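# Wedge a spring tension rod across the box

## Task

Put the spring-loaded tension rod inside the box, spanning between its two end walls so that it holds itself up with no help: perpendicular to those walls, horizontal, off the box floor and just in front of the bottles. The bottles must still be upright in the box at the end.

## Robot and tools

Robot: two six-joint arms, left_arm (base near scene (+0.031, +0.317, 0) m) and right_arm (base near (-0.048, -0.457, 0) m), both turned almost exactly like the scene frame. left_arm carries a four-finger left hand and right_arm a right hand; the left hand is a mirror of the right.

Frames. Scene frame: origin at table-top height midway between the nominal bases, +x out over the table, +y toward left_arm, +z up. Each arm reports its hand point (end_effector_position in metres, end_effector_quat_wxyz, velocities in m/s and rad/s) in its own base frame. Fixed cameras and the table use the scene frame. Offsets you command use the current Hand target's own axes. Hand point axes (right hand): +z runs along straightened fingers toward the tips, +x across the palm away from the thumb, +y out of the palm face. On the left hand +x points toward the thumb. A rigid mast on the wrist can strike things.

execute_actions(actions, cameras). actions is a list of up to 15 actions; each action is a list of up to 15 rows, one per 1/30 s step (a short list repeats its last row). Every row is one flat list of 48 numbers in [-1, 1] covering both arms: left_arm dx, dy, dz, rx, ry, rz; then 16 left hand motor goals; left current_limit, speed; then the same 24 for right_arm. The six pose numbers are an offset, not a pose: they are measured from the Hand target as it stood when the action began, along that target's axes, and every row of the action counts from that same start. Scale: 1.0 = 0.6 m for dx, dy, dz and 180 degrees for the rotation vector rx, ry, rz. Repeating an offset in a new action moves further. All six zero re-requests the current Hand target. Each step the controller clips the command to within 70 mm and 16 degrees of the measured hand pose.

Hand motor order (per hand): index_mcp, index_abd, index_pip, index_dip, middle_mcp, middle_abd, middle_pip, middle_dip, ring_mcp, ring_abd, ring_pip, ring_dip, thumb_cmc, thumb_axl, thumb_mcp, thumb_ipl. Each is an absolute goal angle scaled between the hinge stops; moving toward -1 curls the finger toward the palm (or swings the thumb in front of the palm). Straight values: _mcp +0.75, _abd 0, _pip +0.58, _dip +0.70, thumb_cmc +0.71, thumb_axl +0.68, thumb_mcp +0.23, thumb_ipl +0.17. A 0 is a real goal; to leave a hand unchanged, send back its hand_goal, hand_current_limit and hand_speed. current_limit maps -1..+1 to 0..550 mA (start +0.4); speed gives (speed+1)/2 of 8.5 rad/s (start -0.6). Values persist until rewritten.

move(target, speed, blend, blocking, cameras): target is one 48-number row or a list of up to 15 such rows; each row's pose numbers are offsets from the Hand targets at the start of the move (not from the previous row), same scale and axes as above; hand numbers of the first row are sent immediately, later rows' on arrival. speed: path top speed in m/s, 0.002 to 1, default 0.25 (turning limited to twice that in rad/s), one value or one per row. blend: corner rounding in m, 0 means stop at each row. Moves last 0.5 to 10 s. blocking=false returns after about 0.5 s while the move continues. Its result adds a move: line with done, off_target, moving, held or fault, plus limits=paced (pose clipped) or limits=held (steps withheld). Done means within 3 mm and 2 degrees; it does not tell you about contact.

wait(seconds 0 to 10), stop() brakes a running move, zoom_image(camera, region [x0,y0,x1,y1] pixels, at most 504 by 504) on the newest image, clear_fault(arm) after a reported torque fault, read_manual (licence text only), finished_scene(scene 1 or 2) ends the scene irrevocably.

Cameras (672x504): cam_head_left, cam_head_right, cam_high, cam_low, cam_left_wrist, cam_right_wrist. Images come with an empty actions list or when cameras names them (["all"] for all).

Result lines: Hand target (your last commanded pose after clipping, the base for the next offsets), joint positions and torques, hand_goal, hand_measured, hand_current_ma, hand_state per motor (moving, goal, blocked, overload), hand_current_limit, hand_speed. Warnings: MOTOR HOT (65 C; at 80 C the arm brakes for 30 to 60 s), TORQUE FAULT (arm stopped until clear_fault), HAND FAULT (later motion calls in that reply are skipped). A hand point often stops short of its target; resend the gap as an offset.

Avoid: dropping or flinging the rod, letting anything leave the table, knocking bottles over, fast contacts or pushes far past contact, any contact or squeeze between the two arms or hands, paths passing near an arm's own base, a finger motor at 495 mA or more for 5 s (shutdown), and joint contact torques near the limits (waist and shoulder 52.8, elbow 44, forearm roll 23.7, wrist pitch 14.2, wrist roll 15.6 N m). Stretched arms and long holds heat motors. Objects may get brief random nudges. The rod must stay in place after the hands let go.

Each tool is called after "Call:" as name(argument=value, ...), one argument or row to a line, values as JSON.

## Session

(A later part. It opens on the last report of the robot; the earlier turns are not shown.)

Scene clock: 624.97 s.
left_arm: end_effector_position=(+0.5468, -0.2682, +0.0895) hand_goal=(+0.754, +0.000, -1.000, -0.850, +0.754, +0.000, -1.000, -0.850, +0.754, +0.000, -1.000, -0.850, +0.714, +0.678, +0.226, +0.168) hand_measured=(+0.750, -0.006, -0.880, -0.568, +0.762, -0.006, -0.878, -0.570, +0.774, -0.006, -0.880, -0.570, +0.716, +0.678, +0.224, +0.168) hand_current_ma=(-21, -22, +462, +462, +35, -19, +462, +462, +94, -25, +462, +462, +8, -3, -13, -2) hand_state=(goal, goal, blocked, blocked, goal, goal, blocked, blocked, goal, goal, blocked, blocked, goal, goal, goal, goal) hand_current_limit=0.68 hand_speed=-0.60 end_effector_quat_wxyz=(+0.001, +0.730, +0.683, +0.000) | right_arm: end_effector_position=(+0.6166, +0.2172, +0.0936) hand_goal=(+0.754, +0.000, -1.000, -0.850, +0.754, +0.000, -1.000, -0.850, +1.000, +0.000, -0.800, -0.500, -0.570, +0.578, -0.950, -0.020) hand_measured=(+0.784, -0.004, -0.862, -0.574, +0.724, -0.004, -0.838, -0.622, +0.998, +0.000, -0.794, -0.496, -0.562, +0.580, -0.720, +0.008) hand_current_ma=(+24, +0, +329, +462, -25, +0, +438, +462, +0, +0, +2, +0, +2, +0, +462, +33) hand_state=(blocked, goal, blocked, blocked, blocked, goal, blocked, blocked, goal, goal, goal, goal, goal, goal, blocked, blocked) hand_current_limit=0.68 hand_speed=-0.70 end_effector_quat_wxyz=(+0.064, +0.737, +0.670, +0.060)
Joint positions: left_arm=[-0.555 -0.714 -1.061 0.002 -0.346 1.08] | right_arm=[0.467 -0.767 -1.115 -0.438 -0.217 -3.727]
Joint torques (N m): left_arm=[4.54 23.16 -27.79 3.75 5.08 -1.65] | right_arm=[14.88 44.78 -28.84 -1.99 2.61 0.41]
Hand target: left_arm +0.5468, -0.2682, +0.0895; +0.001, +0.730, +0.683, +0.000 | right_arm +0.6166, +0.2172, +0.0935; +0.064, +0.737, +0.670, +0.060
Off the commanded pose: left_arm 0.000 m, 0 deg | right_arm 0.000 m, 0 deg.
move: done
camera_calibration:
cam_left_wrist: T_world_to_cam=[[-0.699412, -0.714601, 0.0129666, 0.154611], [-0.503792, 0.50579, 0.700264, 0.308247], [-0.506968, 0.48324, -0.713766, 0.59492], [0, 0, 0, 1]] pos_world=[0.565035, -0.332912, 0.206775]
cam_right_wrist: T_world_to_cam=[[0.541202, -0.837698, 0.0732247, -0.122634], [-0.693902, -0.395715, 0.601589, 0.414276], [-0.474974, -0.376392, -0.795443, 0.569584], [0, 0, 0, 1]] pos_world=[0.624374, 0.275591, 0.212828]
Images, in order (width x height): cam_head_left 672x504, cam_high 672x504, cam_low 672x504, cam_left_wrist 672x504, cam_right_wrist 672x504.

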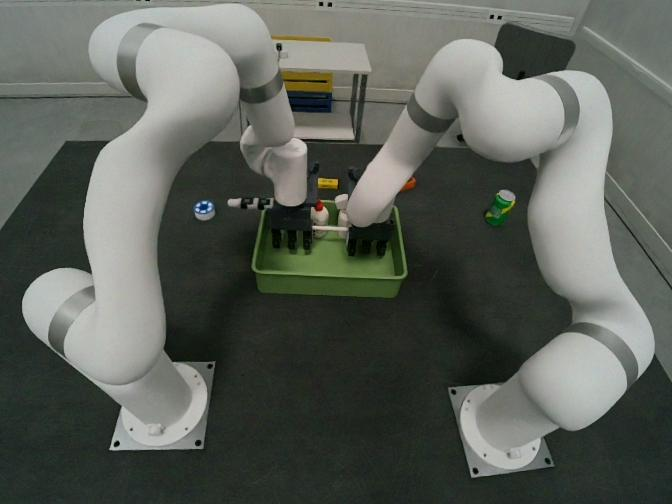

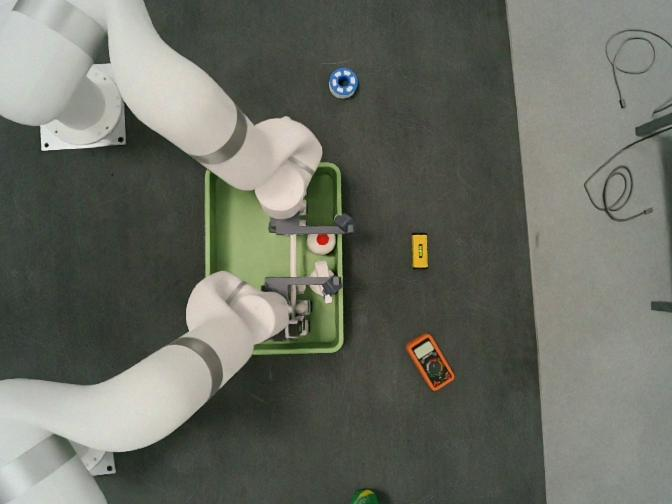

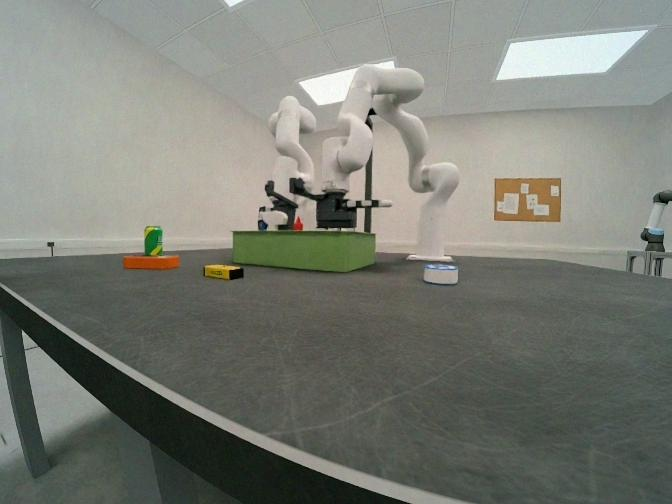

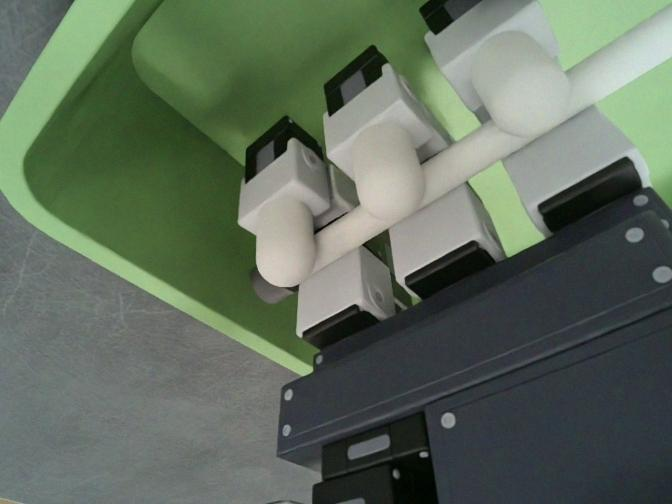

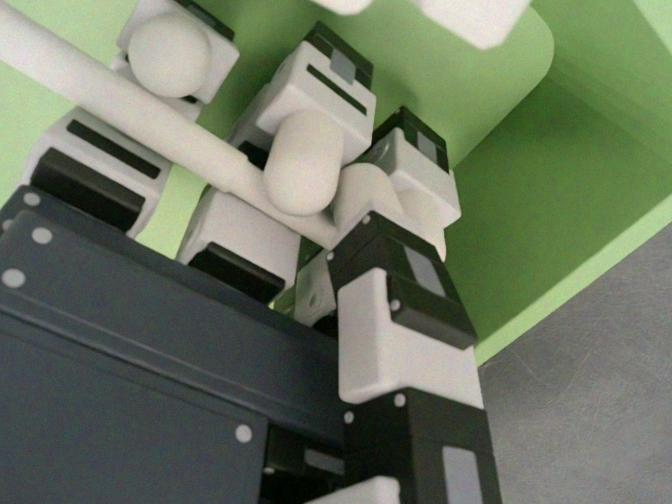

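Call:
move(
  target=[
    [0,0.01,0,0,0,0,0.754,0,-1,-0.85,0.754,0,-1,-0.85,0.754,0,-1,-0.85,0.714,0.678,0.226,0.168,0.68,-0.6,0,0.0098,0.0017,0,0,0,0.754,0,-1,-0.85,0.754,0,-1,-0.85,1,0,-0.8,-0.5,-0.571,0.578,-0.95,-0.02,0.68,-0.7],
    [0.0117,0.01,0,0,0,0,0.754,0,-1,-0.85,0.754,0,-1,-0.85,0.754,0,-1,-0.85,0.714,0.678,0.226,0.168,0.68,-0.6,-0.0117,0.0098,0.0017,0,0,0,0.754,0,-1,-0.85,0.754,0,-1,-0.85,1,0,-0.8,-0.5,-0.571,0.578,-0.95,-0.02,0.68,-0.7],
  ],
  speed=0.02,
  cameras=["cam_head_left","cam_high","cam_left_wrist","cam_right_wrist"],
)

Call:
zoom_image(
  camera="cam_left_wrist",
  region=[160, 220, 340, 360],
)

Call:
zoom_image(
  camera="cam_high",
  region=[250, 190, 350, 320],
)

Scene clock: 638.30 s.
left_arm: end_effector_position=(+0.5532, -0.2617, +0.0895) hand_goal=(+0.754, +0.000, -1.000, -0.850, +0.754, +0.000, -1.000, -0.850, +0.754, +0.000, -1.000, -0.850, +0.714, +0.678, +0.226, +0.168) hand_measured=(+0.750, -0.006, -0.880, -0.568, +0.762, -0.006, -0.878, -0.570, +0.774, -0.006, -0.882, -0.570, +0.716, +0.678, +0.224, +0.168) hand_current_ma=(-22, -22, +462, +462, +35, -19, +462, +462, +95, -25, +462, +462, +8, -3, -13, -2) hand_state=(goal, goal, blocked, blocked, goal, goal, blocked, blocked, goal, goal, blocked, blocked, goal, goal, goal, goal) hand_current_limit=0.68 hand_speed=-0.60 end_effector_quat_wxyz=(+0.001, +0.730, +0.683, +0.000) | right_arm: end_effector_position=(+0.6218, +0.2096, +0.0935) hand_goal=(+0.754, +0.000, -1.000, -0.850, +0.754, +0.000, -1.000, -0.850, +1.000, +0.000, -0.800, -0.500, -0.570, +0.578, -0.950, -0.020) hand_measured=(+0.784, -0.004, -0.862, -0.574, +0.724, -0.004, -0.838, -0.622, +0.998, +0.000, -0.794, -0.496, -0.562, +0.580, -0.720, +0.008) hand_current_ma=(+24, +0, +329, +462, -25, +0, +438, +462, +0, +0, +2, +0, +2, +0, +462, +33) hand_state=(blocked, goal, blocked, blocked, blocked, goal, blocked, blocked, goal, goal, goal, goal, goal, goal, blocked, blocked) hand_current_limit=0.68 hand_speed=-0.70 end_effector_quat_wxyz=(+0.064, +0.737, +0.670, +0.060)
Joint positions: left_arm=[-0.538 -0.717 -1.068 0.002 -0.349 1.097] | right_arm=[0.451 -0.769 -1.119 -0.426 -0.217 -3.754]
Joint torques (N m): left_arm=[4.86 36.36 -17.13 1.39 4.81 0.73] | right_arm=[-7.91 63.28 -9.87 -2.6 2.38 -2.29]
Hand target: left_arm +0.5532, -0.2616, +0.0895; +0.001, +0.730, +0.683, +0.000 | right_arm +0.6218, +0.2096, +0.0935; +0.064, +0.737, +0.670, +0.060
Off the commanded pose: left_arm 0.000 m, 0 deg | right_arm 0.000 m, 0 deg.
move: done
camera_calibration:
cam_left_wrist: T_world_to_cam=[[-0.699447, -0.714567, 0.0129168, 0.163846], [-0.503731, 0.505732, 0.70035, 0.308061], [-0.50698, 0.483352, -0.713682, 0.595001], [0, 0, 0, 1]] pos_world=[0.571435, -0.326312, 0.206775]
cam_right_wrist: T_world_to_cam=[[0.541241, -0.837667, 0.0732916, -0.131833], [-0.693884, -0.3957, 0.60162, 0.414963], [-0.474956, -0.376477, -0.795413, 0.569284], [0, 0, 0, 1]] pos_world=[0.629674, 0.268091, 0.212828]
Images, in order (width x height): cam_head_left 672x504, cam_high 672x504, cam_left_wrist 672x504, cam_right_wrist 672x504.

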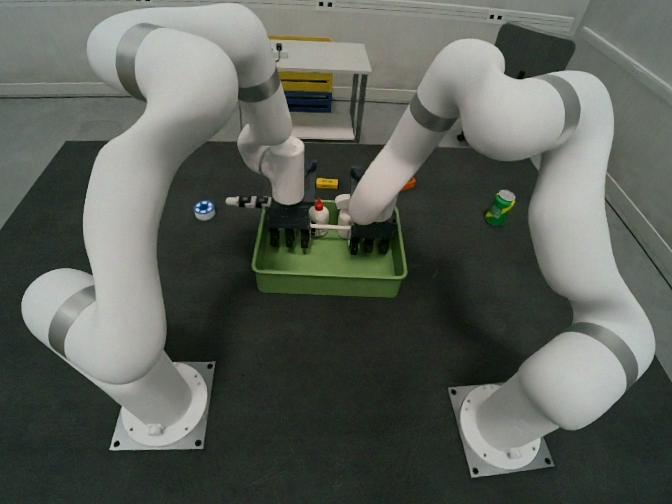

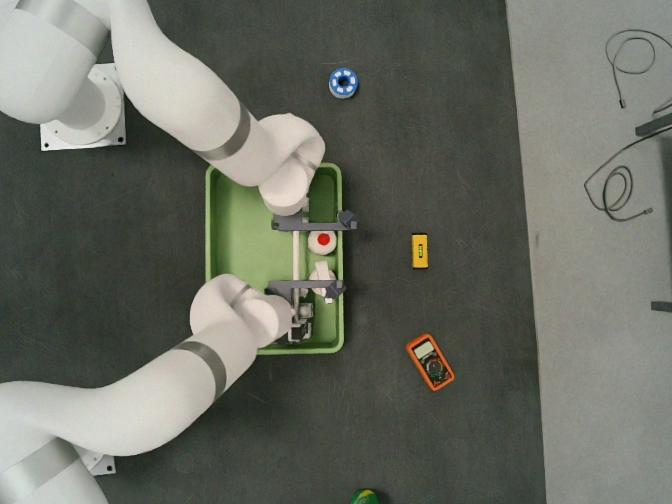

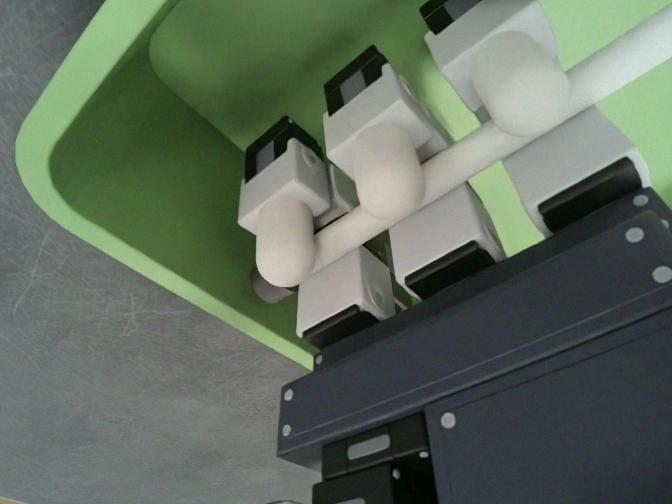

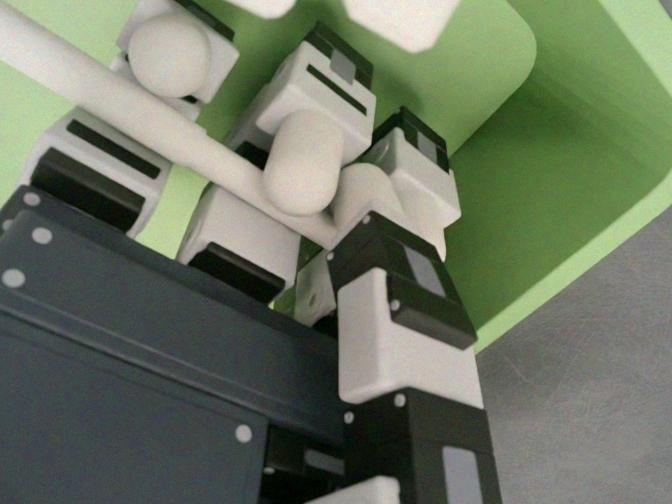

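Scaled by 2.800 from the camera's 672x504 image, which has a finer 960x720 frame.

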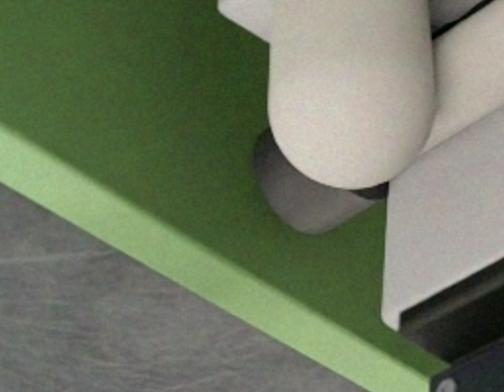

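Scaled by 3.877 from the camera's 672x504 image, which has a finer 960x720 frame.

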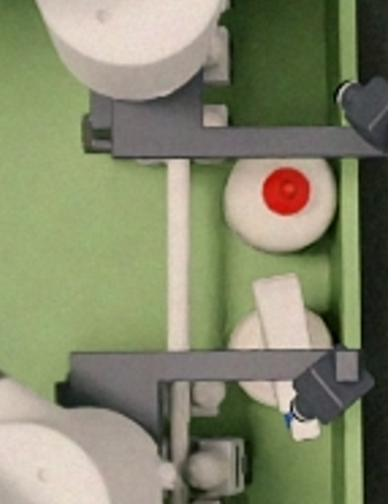

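Call:
move(
  target=[
    [0.0058,0,0,0,0,0,0.754,0,-1,-0.85,0.754,0,-1,-0.85,0.754,0,-1,-0.85,0.714,0.678,0.226,0.168,0.68,-0.6,-0.005,0,0,0,0,0,0.754,0,-1,-0.85,0.754,0,-1,-0.85,1,0,-0.8,-0.5,-0.571,0.578,-0.95,-0.02,0.68,-0.7],
  ],
  speed=0.02,
  cameras=["cam_head_left","cam_high","cam_left_wrist","cam_right_wrist"],
)

Call:
zoom_image(
  camera="cam_left_wrist",
  region=[160, 220, 340, 360],
)

Call:
zoom_image(
  camera="cam_high",
  region=[190, 140, 370, 370],
)

Scene clock: 643.60 s.
left_arm: end_effector_position=(+0.5535, -0.2582, +0.0895) hand_goal=(+0.754, +0.000, -1.000, -0.850, +0.754, +0.000, -1.000, -0.850, +0.754, +0.000, -1.000, -0.850, +0.714, +0.678, +0.226, +0.168) hand_measured=(+0.750, -0.006, -0.880, -0.568, +0.762, -0.006, -0.878, -0.570, +0.774, -0.006, -0.882, -0.570, +0.716, +0.678, +0.224, +0.168) hand_current_ma=(-22, -22, +462, +462, +35, -19, +462, +462, +95, -25, +462, +462, +8, -3, -13, -2) hand_state=(goal, goal, blocked, blocked, goal, goal, blocked, blocked, goal, goal, blocked, blocked, goal, goal, goal, goal) hand_current_limit=0.68 hand_speed=-0.60 end_effector_quat_wxyz=(+0.001, +0.730, +0.683, +0.000) | right_arm: end_effector_position=(+0.6215, +0.2067, +0.0935) hand_goal=(+0.754, +0.000, -1.000, -0.850, +0.754, +0.000, -1.000, -0.850, +1.000, +0.000, -0.800, -0.500, -0.570, +0.578, -0.950, -0.020) hand_measured=(+0.784, -0.004, -0.862, -0.574, +0.724, -0.004, -0.838, -0.622, +0.998, +0.000, -0.794, -0.496, -0.562, +0.580, -0.720, +0.008) hand_current_ma=(+24, +0, +329, +462, -25, +0, +438, +462, +0, +0, +2, +0, +2, +0, +462, +33) hand_state=(blocked, goal, blocked, blocked, blocked, goal, blocked, blocked, goal, goal, goal, goal, goal, goal, blocked, blocked) hand_current_limit=0.68 hand_speed=-0.70 end_effector_quat_wxyz=(+0.064, +0.737, +0.670, +0.060)
Joint positions: left_arm=[-0.533 -0.715 -1.063 0.002 -0.347 1.103] | right_arm=[0.447 -0.767 -1.114 -0.429 -0.214 -3.756]
Joint torques (N m): left_arm=[6.31 37.48 -17.22 -2.88 5.02 0.75] | right_arm=[-6.75 62.92 -9.72 -2.84 2.45 -2.38]
Hand target: left_arm +0.5535, -0.2581, +0.0895; +0.001, +0.730, +0.683, +0.000 | right_arm +0.6215, +0.2066, +0.0935; +0.064, +0.737, +0.670, +0.060
Off the commanded pose: left_arm 0.000 m, 0 deg | right_arm 0.000 m, 0 deg.
move: done
camera_calibration:
cam_left_wrist: T_world_to_cam=[[-0.699412, -0.714601, 0.0129664, 0.166515], [-0.503706, 0.505707, 0.700386, 0.306412], [-0.507054, 0.483327, -0.713646, 0.593488], [0, 0, 0, 1]] pos_world=[0.571735, -0.322812, 0.206775]
cam_right_wrist: T_world_to_cam=[[0.541241, -0.837667, 0.0732916, -0.134183], [-0.693884, -0.3957, 0.60162, 0.413567], [-0.474956, -0.376477, -0.795413, 0.568012], [0, 0, 0, 1]] pos_world=[0.629374, 0.265091, 0.212828]
Images, in order (width x height): cam_head_left 672x504, cam_high 672x504, cam_left_wrist 672x504, cam_right_wrist 672x504.

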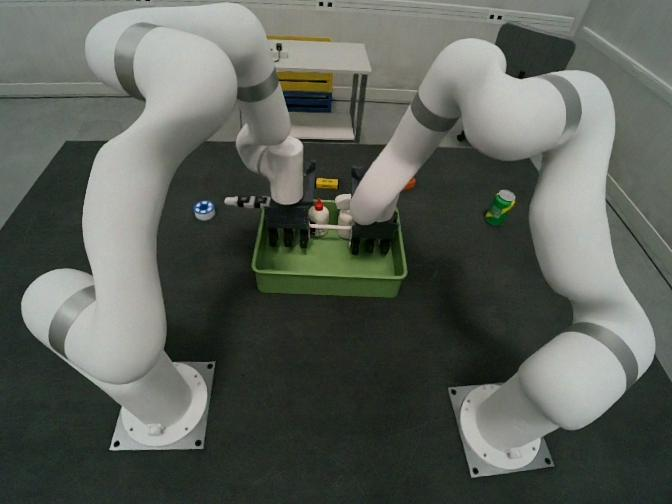

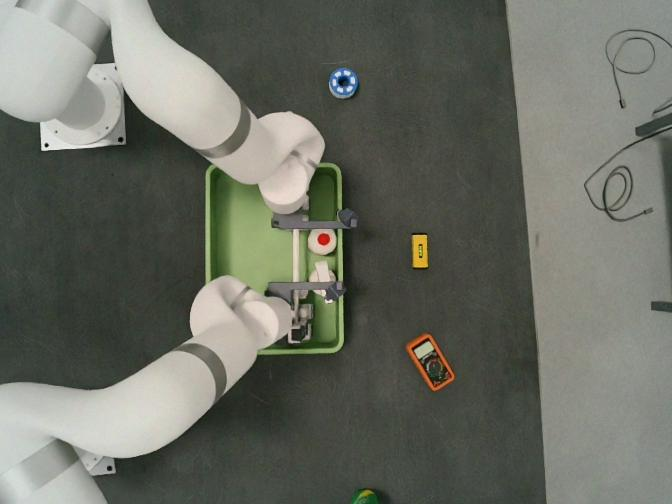

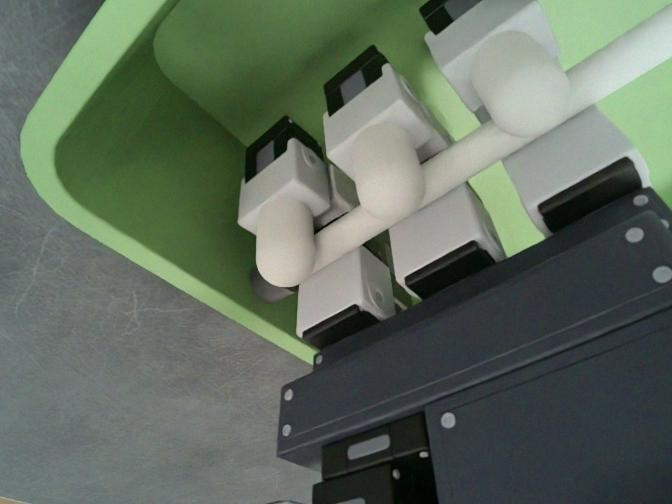

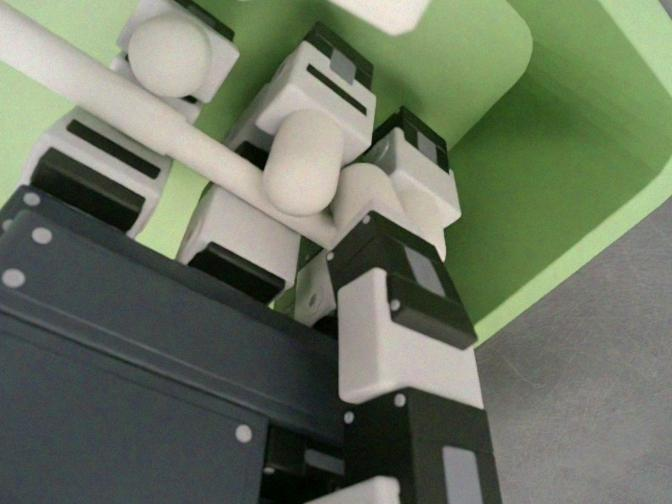

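Scaled by 2.800 from the camera's 672x504 image, which has a finer 960x720 frame.

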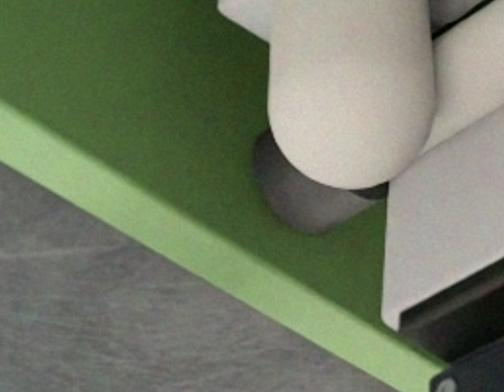

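Scaled by 2.191 from the camera's 672x504 image, which has a finer 960x720 frame.

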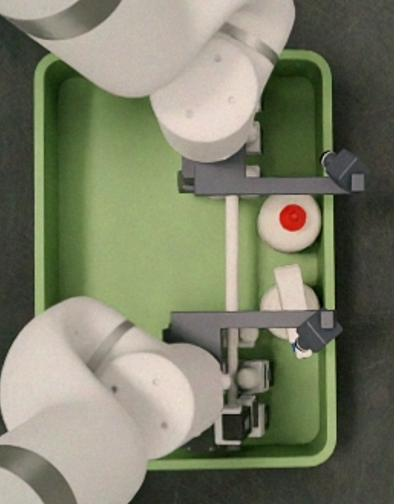

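Call:
move(
  target=[
    [0,0,0,0,0,0,0.754,0,-1,-0.85,0.754,0,-1,-0.85,0.754,0,-1,-0.85,0.714,0.678,0.226,0.168,0.68,-0.6,0,-0.0006,0.018,0.0556,0,0,0.754,0,-1,-0.85,0.754,0,-1,-0.85,1,0,-0.8,-0.5,-0.571,0.578,-0.95,-0.02,0.68,-0.7],
    [0.002,0,0,0,0,0,0.754,0,-1,-0.85,0.754,0,-1,-0.85,0.754,0,-1,-0.85,0.714,0.678,0.226,0.168,0.68,-0.6,-0.002,-0.0006,0.018,0.0556,0,0,0.754,0,-1,-0.85,0.754,0,-1,-0.85,1,0,-0.8,-0.5,-0.571,0.578,-0.95,-0.02,0.68,-0.7],
  ],
  speed=0.04,
  cameras=["cam_head_left","cam_high","cam_left_wrist","cam_right_wrist"],
)

Call:
zoom_image(
  camera="cam_high",
  region=[190, 140, 370, 370],
)

Call:
zoom_image(
  camera="cam_head_left",
  region=[240, 180, 430, 300],
)

Scene clock: 692.93 s.
left_arm: end_effector_position=(+0.5536, -0.2571, +0.0895) hand_goal=(+0.754, +0.000, -1.000, -0.850, +0.754, +0.000, -1.000, -0.850, +0.754, +0.000, -1.000, -0.850, +0.714, +0.678, +0.226, +0.168) hand_measured=(+0.750, -0.004, -0.880, -0.572, +0.768, -0.004, -0.878, -0.574, +0.784, -0.006, -0.882, -0.572, +0.716, +0.678, +0.224, +0.168) hand_current_ma=(-14, -15, +462, +462, +63, -12, +462, +462, +150, -20, +462, +462, +7, -3, -15, -2) hand_state=(goal, goal, blocked, blocked, goal, goal, blocked, blocked, blocked, goal, blocked, blocked, goal, goal, goal, goal) hand_current_limit=0.68 hand_speed=-0.60 end_effector_quat_wxyz=(+0.001, +0.730, +0.683, +0.000) | right_arm: end_effector_position=(+0.6230, +0.2054, +0.0828) hand_goal=(+0.754, +0.000, -1.000, -0.850, +0.754, +0.000, -1.000, -0.850, +1.000, +0.000, -0.800, -0.500, -0.570, +0.578, -0.950, -0.020) hand_measured=(+0.770, -0.006, -0.880, -0.614, +0.738, -0.004, -0.856, -0.640, +0.998, +0.000, -0.794, -0.496, -0.562, +0.580, -0.732, +0.008) hand_current_ma=(+7, -1, +255, +461, -7, -1, +355, +462, +0, +0, +2, +0, +2, +0, +462, +32) hand_state=(goal, goal, blocked, blocked, goal, goal, blocked, blocked, goal, goal, goal, goal, goal, goal, blocked, blocked) hand_current_limit=0.68 hand_speed=-0.70 end_effector_quat_wxyz=(+0.000, +0.740, +0.673, +0.001)
Joint positions: left_arm=[-0.531 -0.714 -1.061 0.001 -0.346 1.105] | right_arm=[0.411 -0.808 -1.218 0.004 -0.408 -4.209]
Joint torques (N m): left_arm=[6.07 37.78 -12.76 -2.55 3.02 0.33] | right_arm=[-16.69 63.42 -8.43 3.13 -0.7 -1.46]
Hand target: left_arm +0.5535, -0.2569, +0.0895; +0.001, +0.730, +0.683, +0.000 | right_arm +0.6230, +0.2053, +0.0828; +0.000, +0.740, +0.673, +0.001
Off the commanded pose: left_arm 0.000 m, 0 deg | right_arm 0.000 m, 0 deg.
move: done
camera_calibration:
cam_left_wrist: T_world_to_cam=[[-0.699449, -0.714565, 0.012918, 0.167344], [-0.503851, 0.50585, 0.700178, 0.306028], [-0.506858, 0.48323, -0.713851, 0.592855], [0, 0, 0, 1]] pos_world=[0.571735, -0.321712, 0.206775]
cam_right_wrist: T_world_to_cam=[[0.544978, -0.837703, -0.0353774, -0.128535], [-0.579634, -0.406904, 0.706012, 0.343026], [-0.605824, -0.364255, -0.707316, 0.631451], [0, 0, 0, 1]] pos_world=[0.651426, 0.261914, 0.199908]
Images, in order (width x height): cam_head_left 672x504, cam_high 672x504, cam_left_wrist 672x504, cam_right_wrist 672x504.

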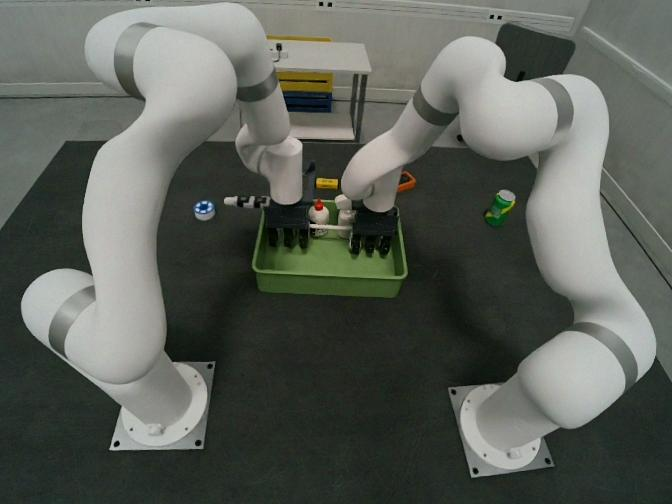

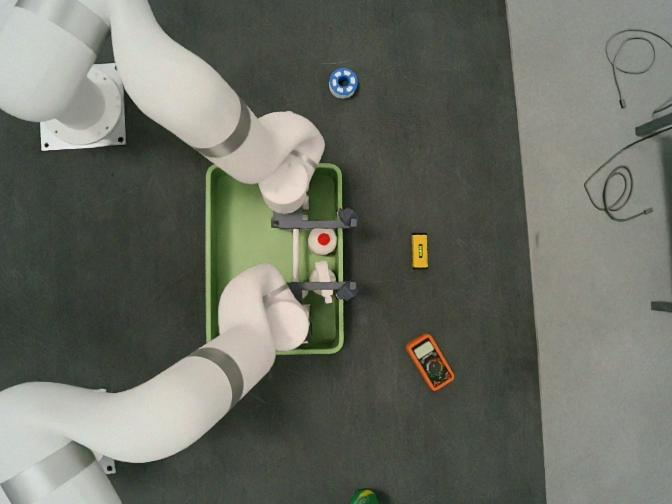

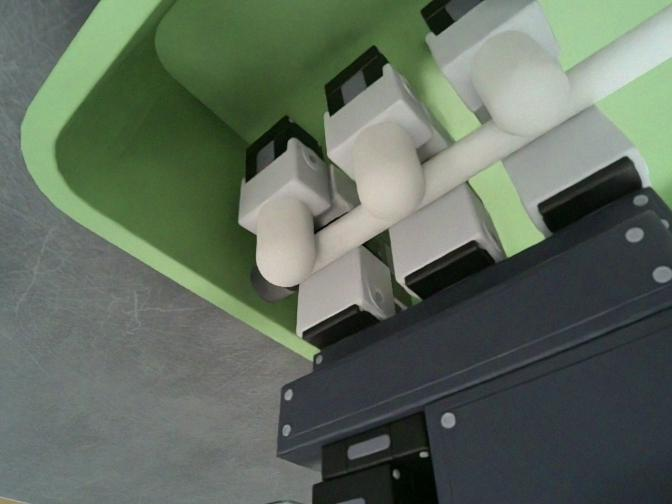

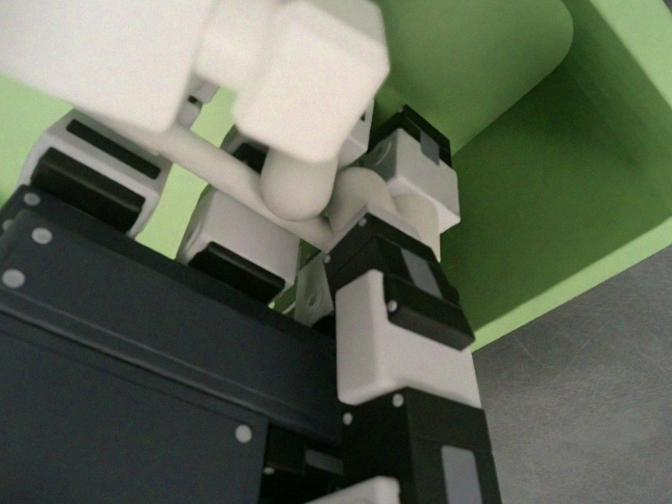

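Scaled by 2.191 from the camera's 672x504 image, which has a finer 960x720 frame.

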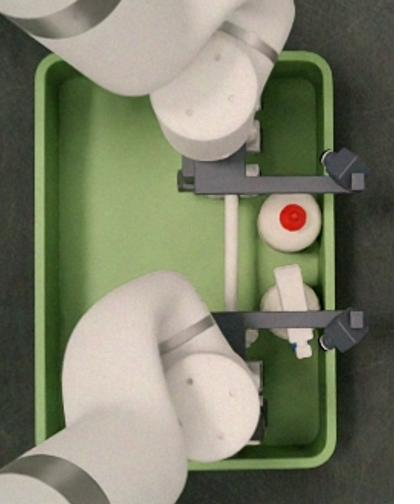

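Scaled by 2.653 from the camera's 672x504 image, which has a finer 960x720 frame.

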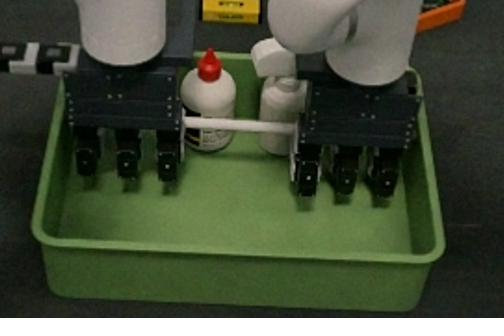

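Call:
move(
  target=[
    [0,0,0,0,0,0,0.754,0,-1,-0.85,0.754,0,-1,-0.85,0.754,0,-1,-0.85,0.714,0.678,0.226,0.168,0.68,-0.6,0,0,0,0,0,0,0.754,0,-1,-0.85,0.754,0,-1,-0.85,1,0,-0.8,-0.5,-0.571,0.578,-0.42,0.08,0.6,-0.8],
    [0,0,0,0,0,0,0.754,0,-0.78,-0.5,0.754,0,-0.78,-0.5,0.754,0,-0.78,-0.5,0.714,0.678,0.226,0.168,0.4,-0.92,0,0,0,0,0,0,0.754,0,-0.78,-0.5,0.754,0,-0.78,-0.5,1,0,-0.8,-0.5,-0.571,0.578,-0.42,0.08,0.4,-0.92],
  ],
  speed=0.04,
  cameras=["cam_head_left","cam_high","cam_left_wrist","cam_right_wrist"],
)

Call:
zoom_image(
  camera="cam_high",
  region=[190, 140, 370, 370],
)

Call:
zoom_image(
  camera="cam_head_left",
  region=[240, 180, 430, 300],
)

Scene clock: 719.83 s.
left_arm: end_effector_position=(+0.5536, -0.2569, +0.0895) hand_goal=(+0.754, +0.000, -0.780, -0.500, +0.754, +0.000, -0.780, -0.500, +0.754, +0.000, -0.780, -0.500, +0.714, +0.678, +0.226, +0.168) hand_measured=(+0.752, -0.004, -0.780, -0.502, +0.760, -0.002, -0.780, -0.502, +0.768, -0.004, -0.780, -0.502, +0.716, +0.678, +0.224, +0.168) hand_current_ma=(-8, -12, -2, -11, +24, -11, -2, -12, +67, -13, -2, -12, +7, -3, -15, -2) hand_state=(goal, goal, goal, goal, goal, goal, goal, goal, goal, goal, goal, goal, goal, goal, goal, goal) hand_current_limit=0.40 hand_speed=-0.92 end_effector_quat_wxyz=(+0.001, +0.730, +0.683, +0.000) | right_arm: end_effector_position=(+0.6229, +0.2053, +0.0828) hand_goal=(+0.754, +0.000, -0.780, -0.500, +0.754, +0.000, -0.780, -0.500, +1.000, +0.000, -0.800, -0.500, -0.570, +0.578, -0.420, +0.080) hand_measured=(+0.758, +0.000, -0.780, -0.502, +0.752, -0.002, -0.780, -0.502, +0.998, +0.000, -0.794, -0.496, -0.572, +0.580, -0.426, +0.078) hand_current_ma=(+1, +0, +0, +0, +0, +0, +0, +0, +0, +0, +2, +0, +0, +0, -2, +0) hand_state=(goal, goal, goal, goal, goal, goal, goal, goal, goal, goal, goal, goal, goal, goal, goal, goal) hand_current_limit=0.40 hand_speed=-0.92 end_effector_quat_wxyz=(+0.000, +0.740, +0.673, +0.001)
Joint positions: left_arm=[-0.531 -0.714 -1.061 0.001 -0.346 1.105] | right_arm=[0.411 -0.808 -1.218 0.004 -0.408 -4.209]
Joint torques (N m): left_arm=[-2.53 31.59 -13.51 2 -1.75 -0.38] | right_arm=[-8.55 58.32 -23.36 -0.69 0.74 -0.49]
Hand target: left_arm +0.5535, -0.2569, +0.0895; +0.001, +0.730, +0.683, +0.000 | right_arm +0.6230, +0.2053, +0.0828; +0.000, +0.740, +0.673, +0.001
Off the commanded pose: left_arm 0.000 m, 0 deg | right_arm 0.000 m, 0 deg.
move: done
camera_calibration:
cam_left_wrist: T_world_to_cam=[[-0.69934, -0.714672, 0.0129669, 0.16745], [-0.503781, 0.50568, 0.700351, 0.305847], [-0.507078, 0.483251, -0.713681, 0.592907], [0, 0, 0, 1]] pos_world=[0.571835, -0.321512, 0.206775]
cam_right_wrist: T_world_to_cam=[[0.544898, -0.837755, -0.0354003, -0.128577], [-0.579688, -0.406876, 0.705984, 0.342919], [-0.605845, -0.364168, -0.707342, 0.631314], [0, 0, 0, 1]] pos_world=[0.651326, 0.261714, 0.199908]
Images, in order (width x height): cam_head_left 672x504, cam_high 672x504, cam_left_wrist 672x504, cam_right_wrist 672x504.

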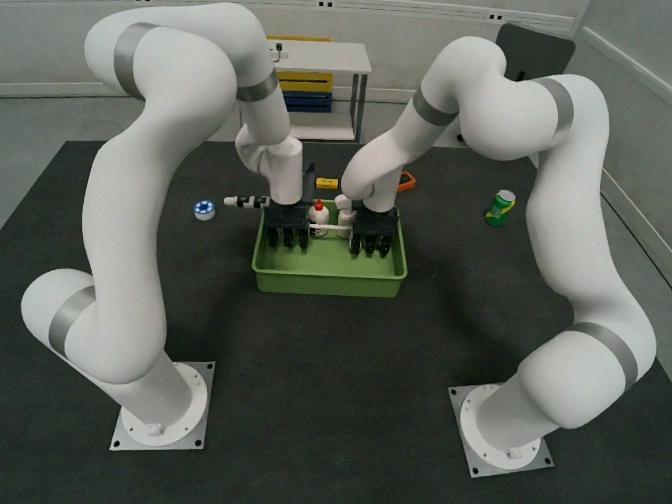

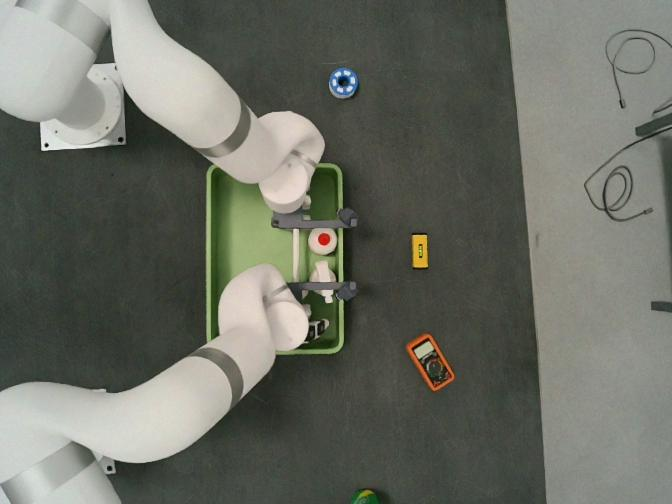

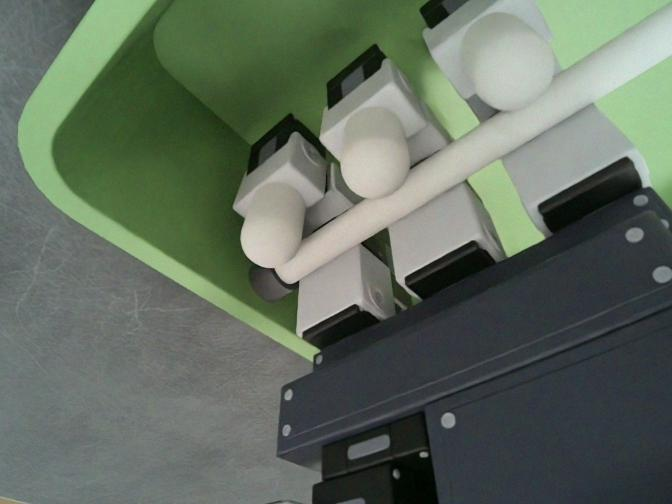

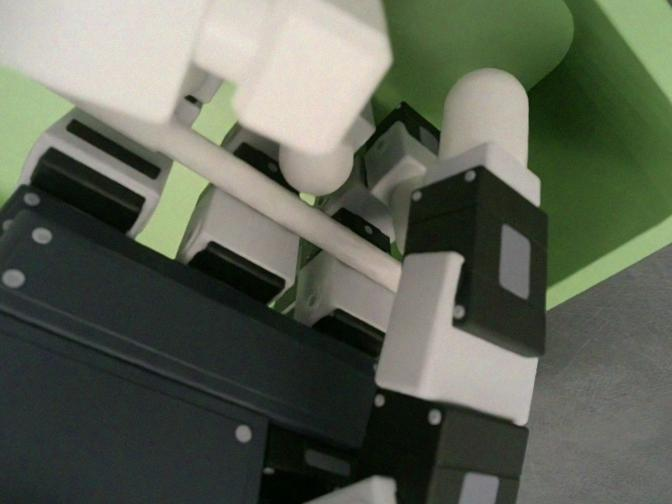

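Scaled by 2.191 from the camera's 672x504 image, which has a finer 960x720 frame.

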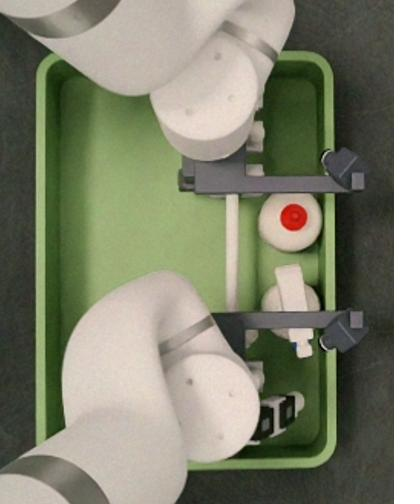

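Scaled by 2.653 from the camera's 672x504 image, which has a finer 960x720 frame.

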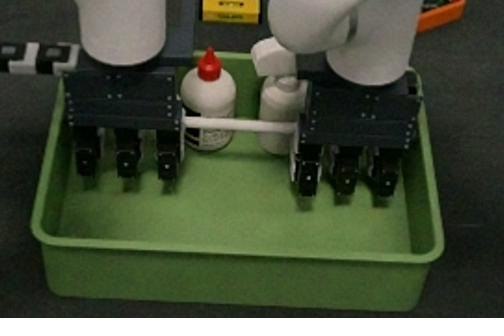

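Call:
move(
  target=[
    [0,0,0,0,0,0,0.754,0,-0.78,-0.5,0.754,0,-0.78,-0.5,0.754,0,-0.78,-0.5,0.714,0.678,0.226,0.168,0.4,-0.92,-0.005,0,0,0,0,0,0.754,0,-0.78,-0.5,0.754,0,-0.78,-0.5,1,0,-0.8,-0.5,-0.571,0.578,-0.42,0.08,0.4,-0.92],
    [0,0,0,0,0,0,0.754,0,-0.299,-0.98,0.754,0,-0.299,-0.98,0.754,0,-0.299,-0.98,0.714,0.678,0.226,0.168,0.2,-0.85,-0.005,0,0,0,0,0,0.754,0,-0.299,-0.98,0.754,0,-0.299,-0.98,0.754,0,-0.299,-0.98,-0.571,0.578,-0.42,0.08,0.2,-0.85],
  ],
  speed=0.02,
  cameras=["cam_head_left","cam_high","cam_left_wrist","cam_right_wrist"],
)

Call:
zoom_image(
  camera="cam_high",
  region=[190, 140, 370, 370],
)

Call:
zoom_image(
  camera="cam_head_left",
  region=[240, 180, 430, 300],
)

Scene clock: 728.87 s.
left_arm: end_effector_position=(+0.5535, -0.2569, +0.0895) hand_goal=(+0.754, +0.000, -0.298, -0.980, +0.754, +0.000, -0.298, -0.980, +0.754, +0.000, -0.298, -0.980, +0.714, +0.678, +0.226, +0.168) hand_measured=(+0.752, -0.004, -0.298, -0.978, +0.758, -0.002, -0.298, -0.978, +0.766, -0.004, -0.298, -0.978, +0.716, +0.678, +0.224, +0.168) hand_current_ma=(-8, -12, -4, +11, +20, -11, -4, +12, +54, -13, -4, +12, +7, -3, -15, -2) hand_state=(goal, goal, goal, goal, goal, goal, goal, goal, goal, goal, goal, goal, goal, goal, goal, goal) hand_current_limit=0.20 hand_speed=-0.85 end_effector_quat_wxyz=(+0.001, +0.730, +0.683, +0.000) | right_arm: end_effector_position=(+0.6227, +0.2023, +0.0829) hand_goal=(+0.754, +0.000, -0.298, -0.980, +0.754, +0.000, -0.298, -0.980, +0.754, +0.000, -0.298, -0.980, -0.570, +0.578, -0.420, +0.080) hand_measured=(+0.748, +0.000, -0.332, -0.978, +0.744, -0.002, -0.330, -0.978, +0.748, +0.000, -0.334, -0.978, -0.572, +0.580, -0.426, +0.078) hand_current_ma=(-1, +0, -28, +0, -3, +0, -25, +0, -1, +0, -29, +0, +0, +0, -2, +0) hand_state=(goal, goal, blocked, goal, goal, goal, blocked, goal, goal, goal, blocked, goal, goal, goal, goal, goal) hand_current_limit=0.20 hand_speed=-0.85 end_effector_quat_wxyz=(+0.000, +0.740, +0.673, +0.001)
Joint positions: left_arm=[-0.531 -0.714 -1.061 0.001 -0.346 1.105] | right_arm=[0.407 -0.805 -1.213 0.004 -0.406 -4.214]
Joint torques (N m): left_arm=[-5.45 26.06 -17.95 3.32 -0.4 -0.47] | right_arm=[-17.01 46.57 -12.35 3.54 1.69 -1.38]
Hand target: left_arm +0.5535, -0.2569, +0.0895; +0.001, +0.730, +0.683, +0.000 | right_arm +0.6227, +0.2023, +0.0828; +0.000, +0.740, +0.673, +0.001
Off the commanded pose: left_arm 0.000 m, 0 deg | right_arm 0.000 m, 0 deg.
move: done
camera_calibration:
cam_left_wrist: T_world_to_cam=[[-0.699412, -0.714601, 0.0129664, 0.167373], [-0.503706, 0.505707, 0.700386, 0.305805], [-0.507054, 0.483327, -0.713646, 0.592908], [0, 0, 0, 1]] pos_world=[0.571735, -0.321612, 0.206775]
cam_right_wrist: T_world_to_cam=[[0.544905, -0.837752, -0.0353624, -0.130907], [-0.57988, -0.406967, 0.705774, 0.341744], [-0.605655, -0.364074, -0.707554, 0.630101], [0, 0, 0, 1]] pos_world=[0.651126, 0.258814, 0.200007]
Images, in order (width x height): cam_head_left 672x504, cam_high 672x504, cam_left_wrist 672x504, cam_right_wrist 672x504.

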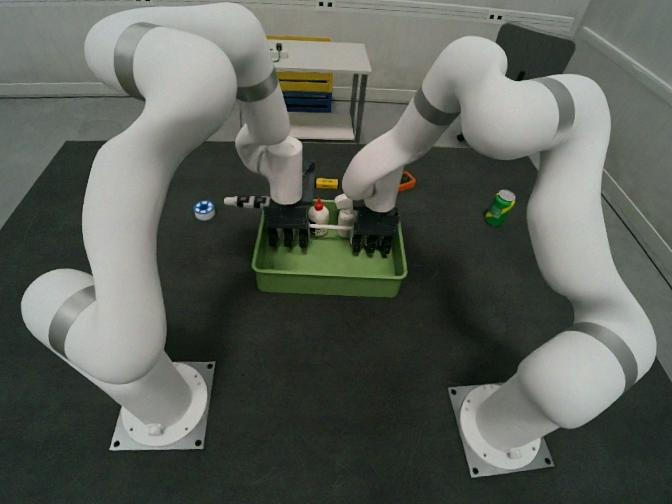

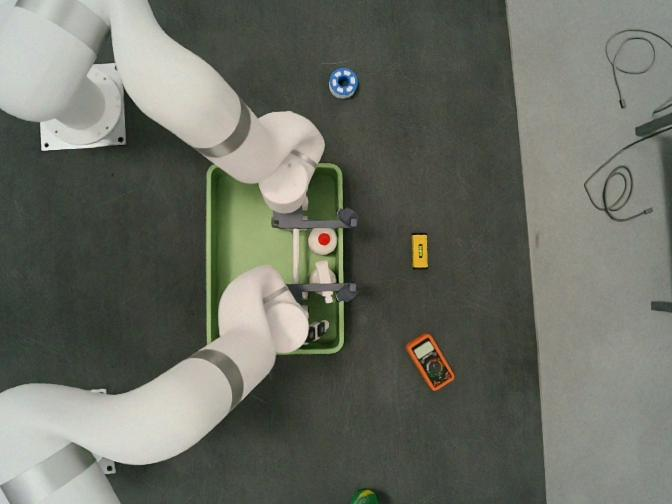

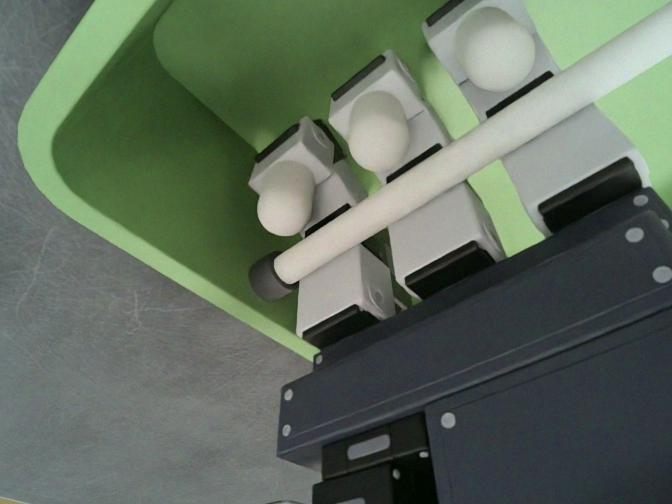

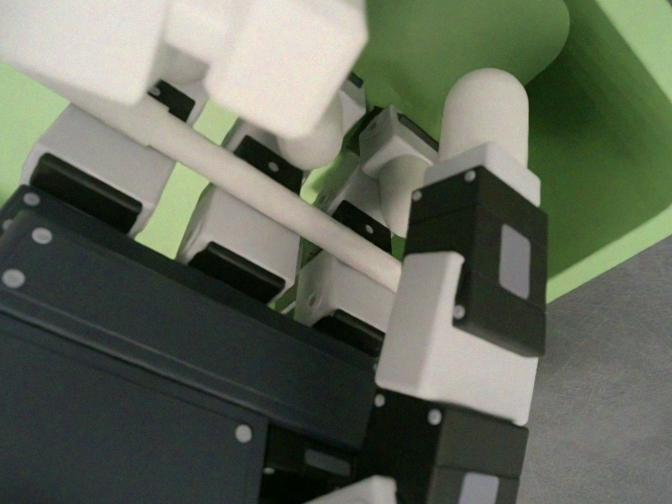

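Scaled by 2.191 from the camera's 672x504 image, which has a finer 960x720 frame.

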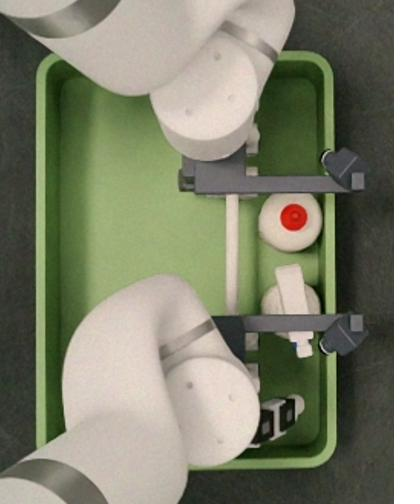

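Scaled by 2.653 from the camera's 672x504 image, which has a finer 960x720 frame.

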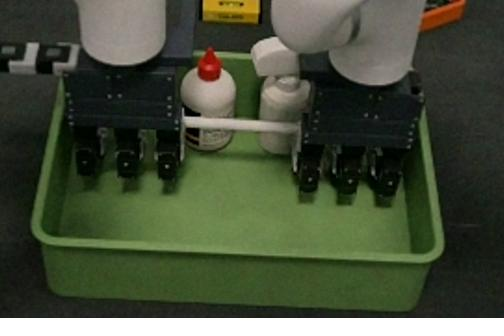

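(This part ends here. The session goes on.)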